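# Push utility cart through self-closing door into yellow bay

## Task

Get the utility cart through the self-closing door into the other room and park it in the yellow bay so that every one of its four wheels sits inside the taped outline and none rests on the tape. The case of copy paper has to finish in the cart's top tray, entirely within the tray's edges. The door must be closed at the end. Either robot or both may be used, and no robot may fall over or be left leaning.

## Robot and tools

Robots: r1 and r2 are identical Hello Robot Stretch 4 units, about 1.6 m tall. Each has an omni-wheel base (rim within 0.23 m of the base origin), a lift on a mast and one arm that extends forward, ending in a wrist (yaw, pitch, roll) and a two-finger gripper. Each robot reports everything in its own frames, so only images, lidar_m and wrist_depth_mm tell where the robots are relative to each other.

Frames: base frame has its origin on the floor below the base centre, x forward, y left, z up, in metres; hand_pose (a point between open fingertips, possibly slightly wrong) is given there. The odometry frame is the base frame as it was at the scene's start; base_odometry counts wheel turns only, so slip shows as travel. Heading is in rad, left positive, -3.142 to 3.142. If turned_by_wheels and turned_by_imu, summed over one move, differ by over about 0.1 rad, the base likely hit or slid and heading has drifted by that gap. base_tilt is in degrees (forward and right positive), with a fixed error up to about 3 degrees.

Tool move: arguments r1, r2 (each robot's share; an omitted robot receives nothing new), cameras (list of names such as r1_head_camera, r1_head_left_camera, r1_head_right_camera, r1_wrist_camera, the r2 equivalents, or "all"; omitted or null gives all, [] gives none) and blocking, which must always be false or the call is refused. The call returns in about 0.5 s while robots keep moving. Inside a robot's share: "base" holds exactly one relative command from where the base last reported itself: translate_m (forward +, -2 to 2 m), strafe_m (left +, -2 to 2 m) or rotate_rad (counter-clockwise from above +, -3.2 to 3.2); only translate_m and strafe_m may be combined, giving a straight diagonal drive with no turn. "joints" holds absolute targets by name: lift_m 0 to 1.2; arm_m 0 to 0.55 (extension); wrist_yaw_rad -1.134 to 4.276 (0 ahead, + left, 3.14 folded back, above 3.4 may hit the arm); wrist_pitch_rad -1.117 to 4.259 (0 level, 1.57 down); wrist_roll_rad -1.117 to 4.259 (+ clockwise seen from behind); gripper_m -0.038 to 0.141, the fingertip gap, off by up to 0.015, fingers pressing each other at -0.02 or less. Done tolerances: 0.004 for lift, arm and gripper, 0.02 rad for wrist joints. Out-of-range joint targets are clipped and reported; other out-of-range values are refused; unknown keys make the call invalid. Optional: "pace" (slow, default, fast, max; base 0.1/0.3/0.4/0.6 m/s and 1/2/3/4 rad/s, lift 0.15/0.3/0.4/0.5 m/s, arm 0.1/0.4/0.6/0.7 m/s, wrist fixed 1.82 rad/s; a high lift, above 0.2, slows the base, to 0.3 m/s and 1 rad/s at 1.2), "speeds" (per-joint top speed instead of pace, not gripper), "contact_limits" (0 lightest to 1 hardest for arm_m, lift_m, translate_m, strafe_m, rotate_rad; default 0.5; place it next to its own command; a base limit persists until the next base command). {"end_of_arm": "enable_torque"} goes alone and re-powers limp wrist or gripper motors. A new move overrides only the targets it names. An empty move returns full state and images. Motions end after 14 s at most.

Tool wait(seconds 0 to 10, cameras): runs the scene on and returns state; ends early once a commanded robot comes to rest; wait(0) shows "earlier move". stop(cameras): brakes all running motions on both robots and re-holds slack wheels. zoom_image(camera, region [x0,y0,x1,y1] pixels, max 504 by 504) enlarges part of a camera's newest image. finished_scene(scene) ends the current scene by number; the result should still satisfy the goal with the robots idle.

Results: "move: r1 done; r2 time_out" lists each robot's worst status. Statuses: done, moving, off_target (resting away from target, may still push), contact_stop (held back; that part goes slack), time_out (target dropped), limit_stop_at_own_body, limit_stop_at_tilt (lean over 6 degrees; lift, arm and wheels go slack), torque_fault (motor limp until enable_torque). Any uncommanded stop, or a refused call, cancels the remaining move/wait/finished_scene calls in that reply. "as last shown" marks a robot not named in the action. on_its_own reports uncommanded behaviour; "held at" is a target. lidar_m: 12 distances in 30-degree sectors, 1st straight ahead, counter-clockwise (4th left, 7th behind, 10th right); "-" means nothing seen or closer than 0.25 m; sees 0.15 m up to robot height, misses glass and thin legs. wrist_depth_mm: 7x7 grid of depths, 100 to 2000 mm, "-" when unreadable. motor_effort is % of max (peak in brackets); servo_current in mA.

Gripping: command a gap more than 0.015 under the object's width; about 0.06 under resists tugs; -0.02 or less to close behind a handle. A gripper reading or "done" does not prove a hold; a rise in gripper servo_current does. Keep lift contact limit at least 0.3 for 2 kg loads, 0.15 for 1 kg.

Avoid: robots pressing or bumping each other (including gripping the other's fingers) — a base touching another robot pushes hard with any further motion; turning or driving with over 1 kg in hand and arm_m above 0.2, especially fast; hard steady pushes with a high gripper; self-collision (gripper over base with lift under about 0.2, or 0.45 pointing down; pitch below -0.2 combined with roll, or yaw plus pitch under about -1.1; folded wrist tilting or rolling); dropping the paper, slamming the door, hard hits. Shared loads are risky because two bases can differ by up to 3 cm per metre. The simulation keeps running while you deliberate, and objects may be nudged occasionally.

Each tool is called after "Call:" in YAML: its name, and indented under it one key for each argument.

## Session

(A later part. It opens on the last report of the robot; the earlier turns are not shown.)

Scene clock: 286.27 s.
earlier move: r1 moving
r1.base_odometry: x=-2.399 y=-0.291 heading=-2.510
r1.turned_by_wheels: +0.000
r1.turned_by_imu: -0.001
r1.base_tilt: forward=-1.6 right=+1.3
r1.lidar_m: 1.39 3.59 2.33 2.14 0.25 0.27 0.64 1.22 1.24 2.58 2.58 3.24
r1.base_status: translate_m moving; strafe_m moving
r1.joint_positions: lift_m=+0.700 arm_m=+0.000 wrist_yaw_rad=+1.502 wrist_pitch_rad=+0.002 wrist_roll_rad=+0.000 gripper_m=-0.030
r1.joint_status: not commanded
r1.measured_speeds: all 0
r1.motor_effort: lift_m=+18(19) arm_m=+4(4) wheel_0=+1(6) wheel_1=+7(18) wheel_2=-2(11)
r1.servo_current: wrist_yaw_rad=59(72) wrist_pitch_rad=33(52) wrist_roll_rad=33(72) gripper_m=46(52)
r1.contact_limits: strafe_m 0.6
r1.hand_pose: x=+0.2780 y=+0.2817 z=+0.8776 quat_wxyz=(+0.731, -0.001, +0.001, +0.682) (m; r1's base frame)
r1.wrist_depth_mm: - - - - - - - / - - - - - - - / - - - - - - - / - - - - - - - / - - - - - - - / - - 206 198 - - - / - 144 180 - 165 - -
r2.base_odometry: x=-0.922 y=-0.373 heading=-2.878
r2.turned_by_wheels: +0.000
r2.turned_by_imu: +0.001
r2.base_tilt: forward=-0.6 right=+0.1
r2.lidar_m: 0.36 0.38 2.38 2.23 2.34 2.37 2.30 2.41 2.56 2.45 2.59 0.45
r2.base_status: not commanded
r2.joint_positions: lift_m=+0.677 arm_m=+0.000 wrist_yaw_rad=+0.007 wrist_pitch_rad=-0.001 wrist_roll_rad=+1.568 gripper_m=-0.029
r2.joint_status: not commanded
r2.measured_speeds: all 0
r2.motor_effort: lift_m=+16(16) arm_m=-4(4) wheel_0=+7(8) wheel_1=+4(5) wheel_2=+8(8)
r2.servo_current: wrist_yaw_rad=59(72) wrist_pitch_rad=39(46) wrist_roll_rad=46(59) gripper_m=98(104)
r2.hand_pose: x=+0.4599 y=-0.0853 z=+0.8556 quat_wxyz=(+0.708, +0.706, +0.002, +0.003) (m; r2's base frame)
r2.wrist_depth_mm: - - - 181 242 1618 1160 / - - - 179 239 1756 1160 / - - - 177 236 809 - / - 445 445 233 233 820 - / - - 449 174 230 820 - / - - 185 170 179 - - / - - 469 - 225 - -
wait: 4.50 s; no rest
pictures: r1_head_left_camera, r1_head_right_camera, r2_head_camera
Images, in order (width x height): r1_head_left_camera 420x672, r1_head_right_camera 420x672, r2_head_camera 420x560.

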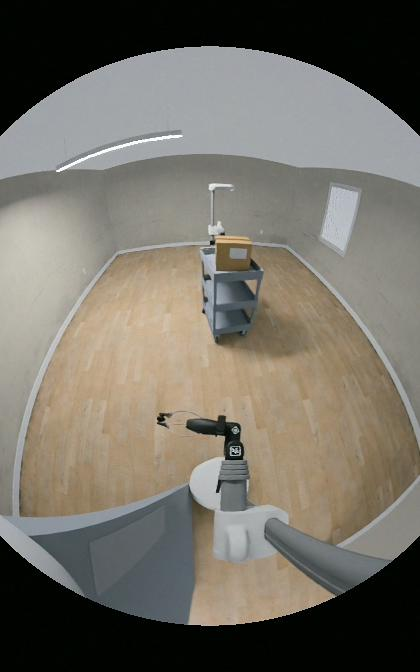

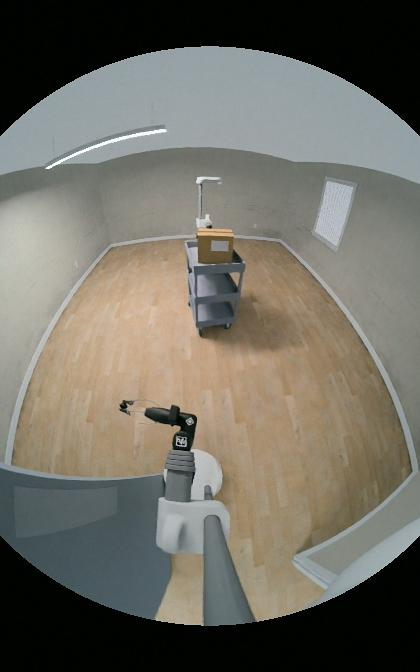

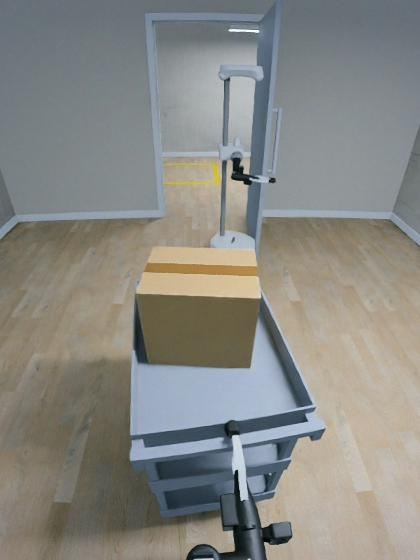

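Call:
move:
  r1: {"base":{"translate_m":-0.02,"strafe_m":0.3},"pace":"slow","contact_limits":{"strafe_m":0.6}}
  blocking: false
  cameras: []

Call:
wait:
  seconds: 4.5
  cameras: ["r1_head_left_camera","r2_head_camera"]

Scene clock: 295.60 s.
earlier move: r1 done
move: r1 moving
r1.base_odometry: x=-2.391 y=-0.301 heading=-2.510
r1.turned_by_wheels: +0.000
r1.turned_by_imu: +0.000
r1.base_tilt: forward=-1.6 right=+1.3
r1.lidar_m: 1.39 3.59 2.35 2.14 0.25 0.25 0.63 1.23 1.25 2.59 2.61 3.26
r1.base_status: translate_m moving; strafe_m moving
r1.joint_positions: lift_m=+0.700 arm_m=+0.000 wrist_yaw_rad=+1.502 wrist_pitch_rad=+0.002 wrist_roll_rad=+0.000 gripper_m=-0.030
r1.joint_status: not commanded
r1.measured_speeds: translate_m=-0.003 strafe_m=+0.055 rotate_rad=+0.000 lift_m=+0.000 arm_m=+0.000 wrist_yaw_rad=+0.000 wrist_pitch_rad=+0.000 wrist_roll_rad=+0.000
r1.motor_effort: lift_m=+18(19) arm_m=+4(4) wheel_0=-10(12) wheel_1=+10(10) wheel_2=+6(6)
r1.servo_current: wrist_yaw_rad=59(65) wrist_pitch_rad=46(46) wrist_roll_rad=52(65) gripper_m=39(52)
r1.contact_limits: strafe_m 0.6
r1.hand_pose: x=+0.2780 y=+0.2817 z=+0.8776 quat_wxyz=(+0.731, -0.001, +0.001, +0.682) (m; r1's base frame)
r1.wrist_depth_mm: - - - - - - - / - - - - - - - / - - - - - - - / - - - - - - - / - - - - - - - / - - 205 198 - - - / - 145 180 - 165 - -
r2: as last shown
r2.turned_by_imu: +0.000
r2.base_tilt: forward=-0.7 right=+0.0
r2.lidar_m: 0.38 0.40 2.37 2.25 2.37 2.39 2.29 2.41 2.57 2.46 2.57 0.43
r2.motor_effort: lift_m=+16(16) arm_m=-4(4) wheel_0=+7(8) wheel_1=+5(5) wheel_2=+7(8)
r2.servo_current: wrist_yaw_rad=46(65) wrist_pitch_rad=39(46) wrist_roll_rad=72(72) gripper_m=91(98)
r2.wrist_depth_mm: - - - 182 242 1661 1160 / - - - 179 238 1808 1160 / - - - 176 236 809 - / - 445 439 233 233 831 - / - - 449 173 231 809 - / - - 185 171 179 - - / - - 477 - 225 - -
pictures: none
No camera images: "cameras" was empty.

Scene clock: 298.80 s.
earlier move: r1 contact_stop
r1.base_odometry: x=-2.235 y=-0.483 heading=-2.520
r1.turned_by_wheels: -0.010
r1.turned_by_imu: -0.006
r1.base_tilt: forward=-1.6 right=+1.3
r1.lidar_m: 1.42 3.22 2.11 1.93 1.96 0.25 0.38 3.99 1.38 2.60 2.83 1.54
r1.base_status: translate_m contact_stop (by the wheels' count: -0.019 of -0.020); strafe_m contact_stop (by the wheels' count: +0.252 of +0.300)
r1.joint_positions: lift_m=+0.700 arm_m=+0.000 wrist_yaw_rad=+1.502 wrist_pitch_rad=+0.002 wrist_roll_rad=+0.000 gripper_m=-0.030
r1.joint_status: not commanded
r1.measured_speeds: all 0
r1.on_its_own: the wheels are slack since a contact_stop
r1.motor_effort: lift_m=+18(19) arm_m=-4(4) wheel_0=+0(31) wheel_1=+0(22) wheel_2=+0(22)
r1.servo_current: wrist_yaw_rad=46(72) wrist_pitch_rad=33(52) wrist_roll_rad=46(65) gripper_m=52(52)
r1.contact_limits: strafe_m 0.6
r1.hand_pose: x=+0.2780 y=+0.2817 z=+0.8776 quat_wxyz=(+0.731, -0.001, +0.001, +0.682) (m; r1's base frame)
r1.wrist_depth_mm: - - - - - - - / - - - - - - - / - - - - - - - / - - - - - - - / - - - - - - - / - - 180 198 - - - / - 136 166 160 164 - -
r2.base_odometry: x=-0.922 y=-0.373 heading=-2.878
r2.turned_by_wheels: +0.000
r2.turned_by_imu: +0.000
r2.base_tilt: forward=-0.7 right=+0.1
r2.lidar_m: 0.37 0.38 2.36 2.25 2.35 2.40 2.30 2.38 2.57 2.45 2.57 0.43
r2.base_status: not commanded
r2.joint_positions: lift_m=+0.677 arm_m=+0.000 wrist_yaw_rad=+0.007 wrist_pitch_rad=-0.001 wrist_roll_rad=+1.568 gripper_m=-0.029
r2.joint_status: not commanded
r2.measured_speeds: all 0
r2.motor_effort: lift_m=+16(16) arm_m=-4(4) wheel_0=+7(8) wheel_1=+5(5) wheel_2=+7(8)
r2.servo_current: wrist_yaw_rad=72(72) wrist_pitch_rad=39(46) wrist_roll_rad=39(72) gripper_m=91(104)
r2.hand_pose: x=+0.4599 y=-0.0853 z=+0.8556 quat_wxyz=(+0.708, +0.706, +0.002, +0.003) (m; r2's base frame)
r2.wrist_depth_mm: - - - 181 242 1618 1138 / - - - 179 239 1756 1160 / - - - 176 236 809 - / - 445 439 233 233 831 - / - - 449 174 230 809 - / - - 184 171 179 - - / - - 469 - 225 - -
wait: 3.20 of 4.5 s (r1 has come to rest)
pictures: r1_head_left_camera, r2_head_camera
Images, in order (width x height): r1_head_left_camera 420x672, r2_head_camera 420x560.

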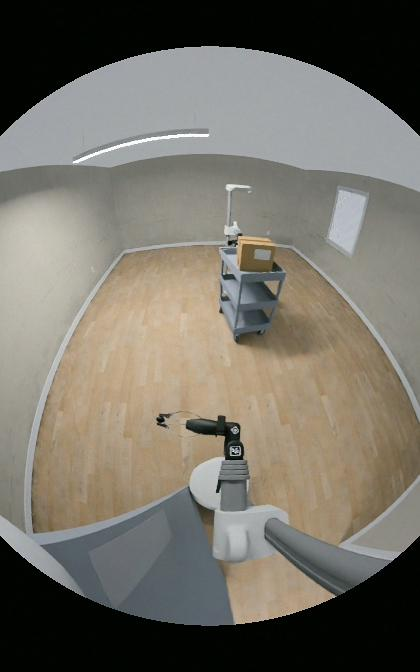

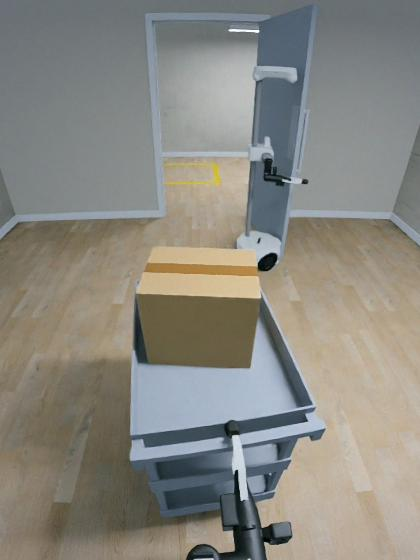

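Call:
move:
  r1: {"base":{"translate_m":0.14,"strafe_m":0.05},"pace":"slow","contact_limits":{"strafe_m":0.6}}
  blocking: false
  cameras: []

Call:
wait:
  seconds: 3
  cameras: ["r1_head_left_camera","r2_head_camera"]

Call:
zoom_image:
  camera: "r2_head_camera"
  region: [120, 0, 340, 260]

Scene clock: 306.90 s.
move: r1 moving
r1.base_odometry: x=-2.243 y=-0.493 heading=-2.520
r1.turned_by_wheels: +0.001
r1.turned_by_imu: +0.001
r1.base_tilt: forward=-1.6 right=+1.2
r1.lidar_m: 1.41 3.19 2.07 1.92 1.94 0.25 0.39 4.00 1.39 2.64 2.84 1.55
r1.base_status: translate_m moving; strafe_m moving
r1.joint_positions: lift_m=+0.700 arm_m=+0.000 wrist_yaw_rad=+1.502 wrist_pitch_rad=+0.002 wrist_roll_rad=+0.000 gripper_m=-0.030
r1.joint_status: not commanded
r1.measured_speeds: translate_m=+0.048 strafe_m=+0.018 rotate_rad=-0.003 lift_m=+0.000 arm_m=+0.000 wrist_yaw_rad=+0.000 wrist_pitch_rad=+0.000 wrist_roll_rad=+0.000
r1.motor_effort: lift_m=+18(19) arm_m=-4(4) wheel_0=+4(4) wheel_1=+11(11) wheel_2=-5(6)
r1.servo_current: wrist_yaw_rad=52(65) wrist_pitch_rad=39(52) wrist_roll_rad=46(59) gripper_m=46(52)
r1.contact_limits: strafe_m 0.6
r1.hand_pose: x=+0.2780 y=+0.2817 z=+0.8776 quat_wxyz=(+0.731, -0.001, +0.001, +0.682) (m; r1's base frame)
r1.wrist_depth_mm: - - - - - - - / - - - - - - - / - - - - - - - / - - - - - - - / - - - - - - - / - - 181 198 - - - / - 136 166 160 165 - -
r2: as last shown
r2.lidar_m: 0.37 0.39 2.38 2.24 2.34 2.39 2.29 2.40 2.53 2.46 2.59 0.44
r2.motor_effort: lift_m=+16(16) arm_m=-4(4) wheel_0=+7(8) wheel_1=+5(5) wheel_2=+8(8)
r2.servo_current: wrist_yaw_rad=46(72) wrist_pitch_rad=46(46) wrist_roll_rad=46(52) gripper_m=104(104)
r2.wrist_depth_mm: - - - 181 241 1661 1160 / - - - 179 238 1756 1138 / - - - 177 236 809 - / - 449 442 233 233 831 - / - - 452 174 231 820 - / - - 185 171 180 - - / - - 473 - 227 - -
pictures: none
No camera images: "cameras" was empty.

Scene clock: 309.10 s.
earlier move: r1 done
r1.base_odometry: x=-2.320 y=-0.605 heading=-2.520
r1.turned_by_wheels: +0.000
r1.turned_by_imu: +0.001
r1.base_tilt: forward=-1.5 right=+1.3
r1.lidar_m: 1.31 3.16 2.06 1.88 1.91 0.25 0.33 4.17 1.51 2.83 2.83 1.39
r1.base_status: done
r1.joint_positions: lift_m=+0.700 arm_m=+0.000 wrist_yaw_rad=+1.502 wrist_pitch_rad=+0.002 wrist_roll_rad=+0.000 gripper_m=-0.030
r1.joint_status: not commanded
r1.measured_speeds: all 0
r1.motor_effort: lift_m=+19(19) arm_m=-4(4) wheel_0=+2(4) wheel_1=+7(12) wheel_2=+1(6)
r1.servo_current: wrist_yaw_rad=39(65) wrist_pitch_rad=46(52) wrist_roll_rad=46(59) gripper_m=33(52)
r1.contact_limits: strafe_m 0.6
r1.hand_pose: x=+0.2780 y=+0.2817 z=+0.8776 quat_wxyz=(+0.731, -0.001, +0.001, +0.682) (m; r1's base frame)
r1.wrist_depth_mm: - - - - - - - / - - - - - - - / - - - - - - - / - - - - - - - / - - - - - - - / - - 180 198 - - - / - 136 166 - 165 - -
r2.base_odometry: x=-0.922 y=-0.373 heading=-2.878
r2.turned_by_wheels: +0.000
r2.turned_by_imu: +0.000
r2.base_tilt: forward=-0.7 right=+0.1
r2.lidar_m: 0.39 0.38 2.36 2.22 2.34 2.39 2.29 2.39 2.57 2.46 2.60 0.44
r2.base_status: not commanded
r2.joint_positions: lift_m=+0.677 arm_m=+0.000 wrist_yaw_rad=+0.007 wrist_pitch_rad=-0.001 wrist_roll_rad=+1.568 gripper_m=-0.029
r2.joint_status: not commanded
r2.measured_speeds: all 0
r2.motor_effort: lift_m=+16(16) arm_m=-3(4) wheel_0=+7(8) wheel_1=+4(5) wheel_2=+8(8)
r2.servo_current: wrist_yaw_rad=52(72) wrist_pitch_rad=39(46) wrist_roll_rad=46(65) gripper_m=91(104)
r2.hand_pose: x=+0.4599 y=-0.0853 z=+0.8556 quat_wxyz=(+0.708, +0.706, +0.002, +0.003) (m; r2's base frame)
r2.wrist_depth_mm: - - - 181 240 1661 1160 / - - - 179 239 1708 1160 / - - - 177 236 798 - / - 445 442 233 234 809 - / - - 449 173 230 820 - / - - 183 171 180 - - / - - 469 - 226 - -
wait: 2.20 of 3 s (r1 has come to rest)
pictures: r1_head_left_camera, r2_head_camera
Images, in order (width x height): r1_head_left_camera 420x672, r2_head_camera 420x560.

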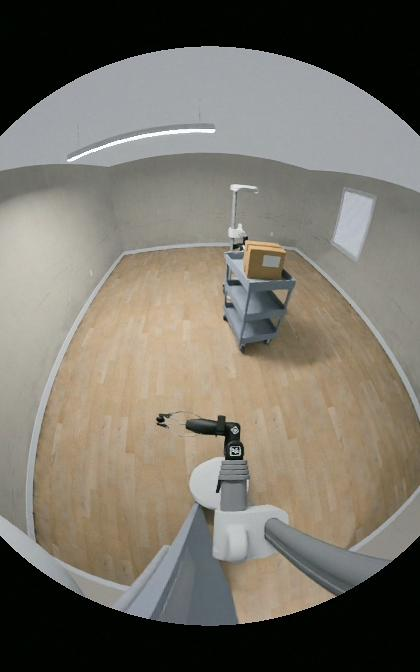

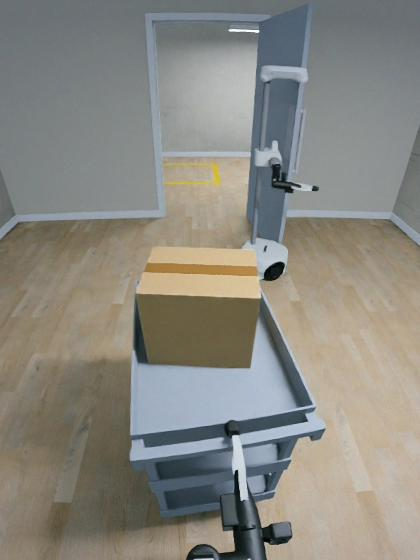

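Scaled by 1.938 from the camera's 420x560 image, which has a finer 1200x1600 frame.

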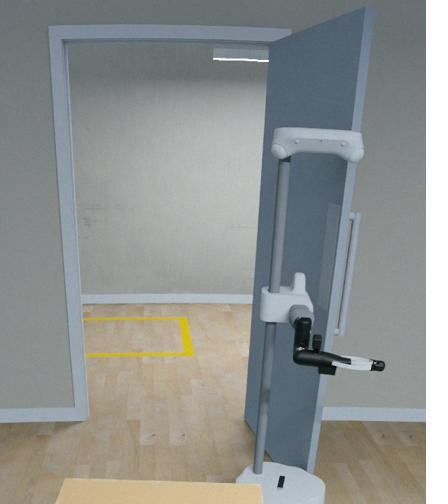

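Call:
move:
  r1: {"base":{"translate_m":0.14,"strafe_m":0.09},"pace":"slow","contact_limits":{"strafe_m":0.6}}
  blocking: false
  cameras: []

Call:
wait:
  seconds: 3
  cameras: ["r1_head_left_camera","r2_head_camera"]

Scene clock: 322.70 s.
move: r1 moving
r1.base_odometry: x=-2.325 y=-0.618 heading=-2.519
r1.turned_by_wheels: +0.000
r1.turned_by_imu: +0.000
r1.base_tilt: forward=-1.5 right=+1.3
r1.lidar_m: 1.30 3.16 2.07 1.89 1.91 0.25 0.33 4.14 1.52 2.85 2.86 1.40
r1.base_status: translate_m moving; strafe_m moving
r1.joint_positions: lift_m=+0.700 arm_m=+0.000 wrist_yaw_rad=+1.502 wrist_pitch_rad=+0.002 wrist_roll_rad=+0.000 gripper_m=-0.030
r1.joint_status: not commanded
r1.measured_speeds: translate_m=+0.046 strafe_m=+0.031 rotate_rad=-0.002 lift_m=+0.000 arm_m=+0.000 wrist_yaw_rad=+0.000 wrist_pitch_rad=+0.000 wrist_roll_rad=+0.000
r1.motor_effort: lift_m=+18(19) arm_m=-4(4) wheel_0=-6(7) wheel_1=+10(11) wheel_2=-3(4)
r1.servo_current: wrist_yaw_rad=78(78) wrist_pitch_rad=39(46) wrist_roll_rad=46(65) gripper_m=46(46)
r1.contact_limits: strafe_m 0.6
r1.hand_pose: x=+0.2780 y=+0.2817 z=+0.8776 quat_wxyz=(+0.731, -0.001, +0.001, +0.682) (m; r1's base frame)
r1.wrist_depth_mm: - - - - - - - / - - - - - - - / - - - - - - - / - - - - - - - / - - - - - - - / - - 180 197 - - - / - 136 166 - 165 - -
r2: as last shown
r2.lidar_m: 0.38 0.37 2.34 2.24 2.35 2.39 2.30 2.41 2.54 2.46 2.57 0.43
r2.motor_effort: lift_m=+16(16) arm_m=-4(4) wheel_0=+7(8) wheel_1=+4(5) wheel_2=+8(8)
r2.servo_current: wrist_yaw_rad=46(65) wrist_pitch_rad=39(46) wrist_roll_rad=52(59) gripper_m=85(98)
r2.wrist_depth_mm: - - - 181 241 1618 1118 / - - - 179 238 1618 1160 / - - - 177 236 809 - / - 449 445 233 232 820 - / - - 449 173 230 809 - / - - 185 171 180 - - / - - 469 - 226 - -
pictures: none
No camera images: "cameras" was empty.

Scene clock: 325.03 s.
earlier move: r1 done
r1.base_odometry: x=-2.382 y=-0.759 heading=-2.520
r1.turned_by_wheels: +0.000
r1.turned_by_imu: +0.000
r1.base_tilt: forward=-1.6 right=+1.3
r1.lidar_m: 1.18 3.05 1.98 1.81 1.83 1.39 1.04 0.48 0.48 2.91 2.90 1.21
r1.base_status: done
r1.joint_positions: lift_m=+0.700 arm_m=+0.000 wrist_yaw_rad=+1.502 wrist_pitch_rad=+0.002 wrist_roll_rad=+0.000 gripper_m=-0.030
r1.joint_status: not commanded
r1.measured_speeds: all 0
r1.motor_effort: lift_m=+18(19) arm_m=-3(4) wheel_0=-5(8) wheel_1=+1(11) wheel_2=-1(5)
r1.servo_current: wrist_yaw_rad=46(78) wrist_pitch_rad=39(52) wrist_roll_rad=46(65) gripper_m=46(52)
r1.contact_limits: strafe_m 0.6
r1.hand_pose: x=+0.2780 y=+0.2817 z=+0.8776 quat_wxyz=(+0.731, -0.001, +0.001, +0.682) (m; r1's base frame)
r1.wrist_depth_mm: - - - - - - - / - - - - - - - / - - - - - - - / - - - - - - - / - - - - - - - / - - 180 198 178 - - / - 136 159 - 150 - -
r2.base_odometry: x=-0.922 y=-0.373 heading=-2.878
r2.turned_by_wheels: +0.000
r2.turned_by_imu: +0.000
r2.base_tilt: forward=-0.7 right=+0.1
r2.lidar_m: 0.38 0.39 2.37 2.22 2.34 2.38 2.28 2.40 2.55 2.48 2.58 0.43
r2.base_status: not commanded
r2.joint_positions: lift_m=+0.677 arm_m=+0.000 wrist_yaw_rad=+0.007 wrist_pitch_rad=-0.001 wrist_roll_rad=+1.568 gripper_m=-0.029
r2.joint_status: not commanded
r2.measured_speeds: all 0
r2.motor_effort: lift_m=+16(16) arm_m=-4(4) wheel_0=+7(8) wheel_1=+5(5) wheel_2=+8(8)
r2.servo_current: wrist_yaw_rad=59(78) wrist_pitch_rad=39(46) wrist_roll_rad=46(59) gripper_m=98(104)
r2.hand_pose: x=+0.4599 y=-0.0853 z=+0.8556 quat_wxyz=(+0.708, +0.706, +0.002, +0.003) (m; r2's base frame)
r2.wrist_depth_mm: - - - 181 241 1537 1160 / - - - 179 237 1661 1160 / - - - 177 235 809 - / - 445 439 233 233 820 - / - - 452 173 230 809 - / - - 184 171 179 - - / - - 473 - 225 - -
wait: 2.33 of 3 s (r1 has come to rest)
pictures: r1_head_left_camera, r2_head_camera
Images, in order (width x height): r1_head_left_camera 420x672, r2_head_camera 420x560.

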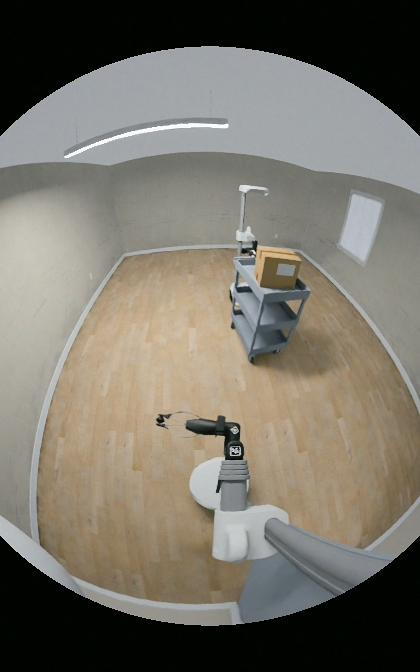

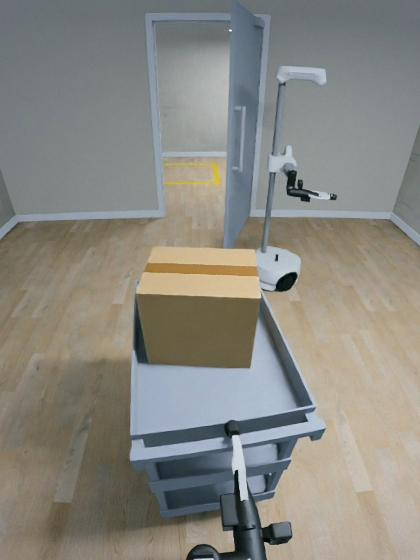

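Call:
move:
  r1: {"base":{"rotate_rad":-2.99},"joints":{"lift_m":0.82,"gripper_m":0.11}}
  blocking: false
  cameras: []

Call:
wait:
  seconds: 5
  cameras: ["r1_head_camera","r1_head_left_camera","r2_head_camera"]

Scene clock: 344.00 s.
move: r1 moving
r1.base_odometry: x=-2.381 y=-0.759 heading=-2.772
r1.turned_by_wheels: -0.252
r1.turned_by_imu: -0.254
r1.base_tilt: forward=-1.6 right=+1.3
r1.lidar_m: 1.17 4.49 2.31 1.83 1.81 1.63 1.30 1.27 1.38 2.18 2.89 3.18
r1.base_status: rotate_rad moving
r1.joint_positions: lift_m=+0.738 arm_m=+0.000 wrist_yaw_rad=+1.502 wrist_pitch_rad=+0.002 wrist_roll_rad=+0.000 gripper_m=-0.004
r1.joint_status: lift_m moving; gripper_m moving
r1.measured_speeds: translate_m=+0.000 strafe_m=+0.000 rotate_rad=-0.978 lift_m=+0.146 arm_m=+0.000 wrist_yaw_rad=+0.000 wrist_pitch_rad=+0.000 wrist_roll_rad=+0.000
r1.motor_effort: lift_m=+27(27) arm_m=-4(4) wheel_0=+6(8) wheel_1=+5(9) wheel_2=+6(7)
r1.servo_current: wrist_yaw_rad=52(65) wrist_pitch_rad=46(46) wrist_roll_rad=52(52) gripper_m=72(72)
r1.hand_pose: x=+0.2780 y=+0.2817 z=+0.9151 quat_wxyz=(+0.731, -0.001, +0.001, +0.682) (m; r1's base frame)
r1.wrist_depth_mm: - - - - - - - / - - - - - - - / - - - - - - - / - - - - - - - / - - - - - - - / - - 184 190 - - - / - - 163 150 153 - -
r2: as last shown
r2.turned_by_imu: +0.001
r2.base_tilt: forward=-0.6 right=+0.1
r2.lidar_m: 0.37 0.38 2.36 2.26 2.34 2.38 2.29 2.38 2.58 2.49 2.60 0.44
r2.servo_current: wrist_yaw_rad=52(72) wrist_pitch_rad=39(46) wrist_roll_rad=52(52) gripper_m=91(98)
r2.wrist_depth_mm: - - - 181 241 1537 1160 / - - - 180 238 1661 1160 / - - - 177 235 809 - / - 445 439 233 234 820 - / - - 452 173 230 820 - / - - 184 171 180 - - / - - 469 - 227 - -
pictures: none
No camera images: "cameras" was empty.

Scene clock: 346.30 s.
earlier move: r1 done
r1.base_odometry: x=-2.382 y=-0.759 heading=+0.774
r1.turned_by_wheels: -2.737
r1.turned_by_imu: -2.752
r1.base_tilt: forward=-1.6 right=+1.3
r1.lidar_m: 1.27 1.35 1.90 2.89 3.03 1.17 1.65 2.58 1.90 1.84 1.77 1.31
r1.base_status: done
r1.joint_positions: lift_m=+0.820 arm_m=+0.000 wrist_yaw_rad=+1.502 wrist_pitch_rad=+0.002 wrist_roll_rad=+0.000 gripper_m=+0.110
r1.joint_status: all done
r1.measured_speeds: all 0
r1.motor_effort: lift_m=+24(27) arm_m=-4(4) wheel_0=+3(10) wheel_1=+1(10) wheel_2=+1(9)
r1.servo_current: wrist_yaw_rad=39(78) wrist_pitch_rad=33(52) wrist_roll_rad=33(65) gripper_m=39(98)
r1.hand_pose: x=+0.2780 y=+0.2817 z=+0.9971 quat_wxyz=(+0.731, -0.001, +0.001, +0.682) (m; r1's base frame)
r1.wrist_depth_mm: - - - - - - - / - - - - - - - / - - - - - - - / - - - - - - - / - - - - - - - / - - - - 200 - - / - - - 141 - - -
r2.base_odometry: x=-0.922 y=-0.373 heading=-2.878
r2.turned_by_wheels: +0.000
r2.turned_by_imu: +0.000
r2.base_tilt: forward=-0.7 right=+0.0
r2.lidar_m: 0.37 0.40 2.33 2.27 2.34 2.37 2.27 2.40 2.55 2.46 2.58 0.42
r2.base_status: not commanded
r2.joint_positions: lift_m=+0.677 arm_m=+0.000 wrist_yaw_rad=+0.007 wrist_pitch_rad=-0.001 wrist_roll_rad=+1.568 gripper_m=-0.029
r2.joint_status: not commanded
r2.measured_speeds: all 0
r2.motor_effort: lift_m=+16(16) arm_m=-3(4) wheel_0=+8(8) wheel_1=+4(5) wheel_2=+8(8)
r2.servo_current: wrist_yaw_rad=52(72) wrist_pitch_rad=39(52) wrist_roll_rad=52(59) gripper_m=91(104)
r2.hand_pose: x=+0.4599 y=-0.0853 z=+0.8556 quat_wxyz=(+0.708, +0.706, +0.002, +0.003) (m; r2's base frame)
r2.wrist_depth_mm: - - - 180 240 1661 1160 / - - - 178 238 1661 1160 / - - - 177 236 820 - / - 445 436 232 233 809 - / - - 452 173 231 809 - / - - 185 171 180 - - / - - 473 - 225 - -
wait: 2.30 of 5 s (r1 has come to rest)
pictures: r1_head_camera, r1_head_left_camera, r2_head_camera
Images, in order (width x height): r1_head_camera 420x560, r1_head_left_camera 420x672, r2_head_camera 420x560.

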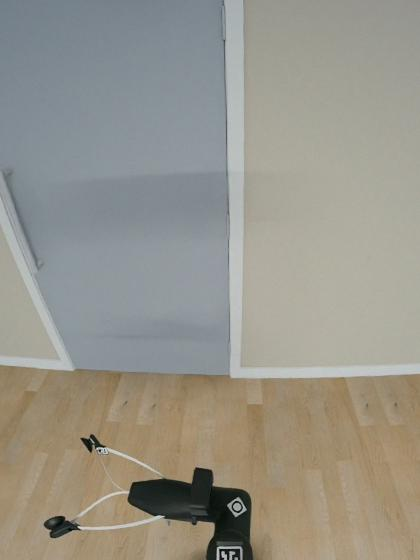

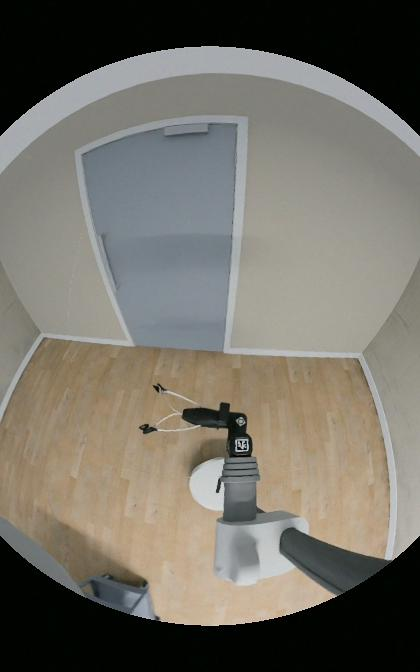

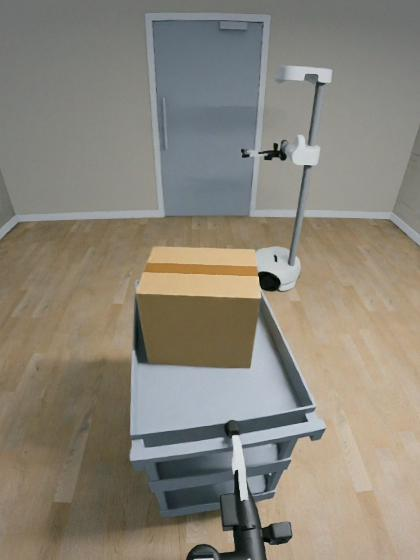

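Call:
move:
  r1: {"base":{"strafe_m":0.74,"translate_m":0.1},"joints":{"lift_m":0.73,"wrist_yaw_rad":0,"gripper_m":0.1}}
  blocking: false
  cameras: []

Call:
wait:
  seconds: 5
  cameras: ["r1_head_camera","r1_wrist_camera"]

Call:
wait:
  seconds: 1
  cameras: ["r1_head_camera","r1_wrist_camera"]

Scene clock: 357.50 s.
move: r1 moving
r1.base_odometry: x=-2.402 y=-0.732 heading=+0.773
r1.turned_by_wheels: +0.000
r1.turned_by_imu: +0.000
r1.base_tilt: forward=-1.6 right=+1.3
r1.lidar_m: 1.26 1.36 1.92 2.86 3.03 1.17 1.51 2.60 1.95 1.86 1.77 1.33
r1.base_status: translate_m moving; strafe_m moving
r1.joint_positions: lift_m=+0.782 arm_m=+0.000 wrist_yaw_rad=+0.913 wrist_pitch_rad=+0.002 wrist_roll_rad=+0.000 gripper_m=+0.101
r1.joint_status: lift_m moving; wrist_yaw_rad moving; gripper_m moving
r1.measured_speeds: translate_m=+0.018 strafe_m=+0.130 rotate_rad=-0.002 lift_m=-0.146 arm_m=+0.000 wrist_yaw_rad=-1.820 wrist_pitch_rad=+0.000 wrist_roll_rad=+0.000
r1.motor_effort: lift_m=+12(21) arm_m=-4(4) wheel_0=-9(9) wheel_1=+9(9) wheel_2=-2(4)
r1.servo_current: wrist_yaw_rad=91(117) wrist_pitch_rad=46(46) wrist_roll_rad=46(52) gripper_m=52(85)
r1.hand_pose: x=+0.4163 y=+0.1749 z=+0.9600 quat_wxyz=(+0.898, +0.000, +0.001, +0.441) (m; r1's base frame)
r1.wrist_depth_mm: - - - - - - - / - - - - - - - / - - - - 1308 - - / - - - - 1336 - - / - - - - - - - / - - 214 - 189 - - / - - - 140 - - -
r2: as last shown
r2.lidar_m: 0.35 0.40 2.36 2.23 2.37 2.36 2.31 2.38 2.53 2.47 2.56 0.40
r2.motor_effort: lift_m=+16(16) arm_m=-4(4) wheel_0=+8(8) wheel_1=+4(5) wheel_2=+8(8)
r2.servo_current: wrist_yaw_rad=65(65) wrist_pitch_rad=39(46) wrist_roll_rad=39(59) gripper_m=98(98)
r2.wrist_depth_mm: - - - 181 241 1661 1160 / - - - 179 238 1708 1160 / - - - 177 236 809 - / - 445 439 233 234 820 - / - - 452 173 230 820 - / - - 185 171 180 - - / - - 469 - 225 - -
pictures: none
No camera images: "cameras" was empty.

Scene clock: 360.90 s.
earlier move: r1 done
r1.base_odometry: x=-2.827 y=-0.160 heading=+0.774
r1.turned_by_wheels: +0.000
r1.turned_by_imu: +0.005
r1.base_tilt: forward=-1.6 right=+1.3
r1.lidar_m: 1.16 1.26 1.81 2.15 2.26 3.18 1.19 3.56 2.63 2.57 1.67 1.25
r1.base_status: done
r1.joint_positions: lift_m=+0.730 arm_m=+0.000 wrist_yaw_rad=+0.003 wrist_pitch_rad=+0.002 wrist_roll_rad=+0.000 gripper_m=+0.100
r1.joint_status: all done
r1.measured_speeds: all 0
r1.motor_effort: lift_m=+13(21) arm_m=-4(4) wheel_0=+0(12) wheel_1=+1(11) wheel_2=-1(5)
r1.servo_current: wrist_yaw_rad=46(117) wrist_pitch_rad=46(52) wrist_roll_rad=39(59) gripper_m=39(85)
r1.hand_pose: x=+0.4595 y=-0.0867 z=+0.9080 quat_wxyz=(+1.000, +0.000, +0.001, +0.001) (m; r1's base frame)
r1.wrist_depth_mm: - - - - - - - / - - 917 - - - - / - - 917 - - - - / - - - - - - - / - - - - - - - / - 192 195 - 189 - - / - - - 139 - - -
r2.base_odometry: x=-0.922 y=-0.373 heading=-2.878
r2.turned_by_wheels: +0.000
r2.turned_by_imu: +0.000
r2.base_tilt: forward=-0.7 right=+0.1
r2.lidar_m: 0.38 0.39 2.37 2.25 2.35 2.39 2.27 2.41 2.58 2.45 2.60 0.45
r2.base_status: not commanded
r2.joint_positions: lift_m=+0.677 arm_m=+0.000 wrist_yaw_rad=+0.007 wrist_pitch_rad=-0.001 wrist_roll_rad=+1.568 gripper_m=-0.029
r2.joint_status: not commanded
r2.measured_speeds: all 0
r2.motor_effort: lift_m=+16(16) arm_m=-4(4) wheel_0=+7(8) wheel_1=+4(5) wheel_2=+8(8)
r2.servo_current: wrist_yaw_rad=52(72) wrist_pitch_rad=39(46) wrist_roll_rad=39(59) gripper_m=91(104)
r2.hand_pose: x=+0.4599 y=-0.0853 z=+0.8556 quat_wxyz=(+0.708, +0.706, +0.002, +0.003) (m; r2's base frame)
r2.wrist_depth_mm: - - - 181 240 1618 1182 / - - - 179 239 1808 1160 / - - - 177 236 809 - / - 445 442 233 234 820 - / - - 449 173 231 809 - / - - 185 171 180 - - / - - 469 - 225 - -
wait: 3.40 of 5 s (r1 has come to rest)
pictures: r1_head_camera, r1_wrist_camera
Images, in order (width x height): r1_head_camera 420x560, r1_wrist_camera 616x392.

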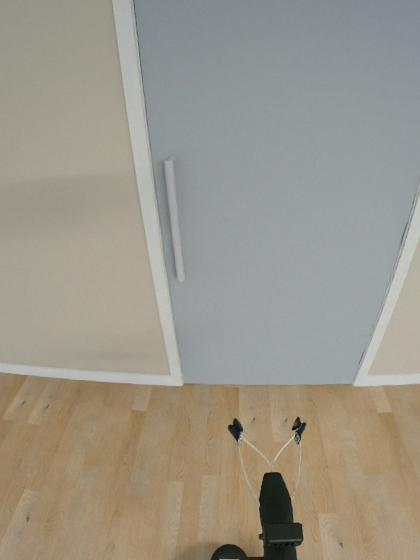

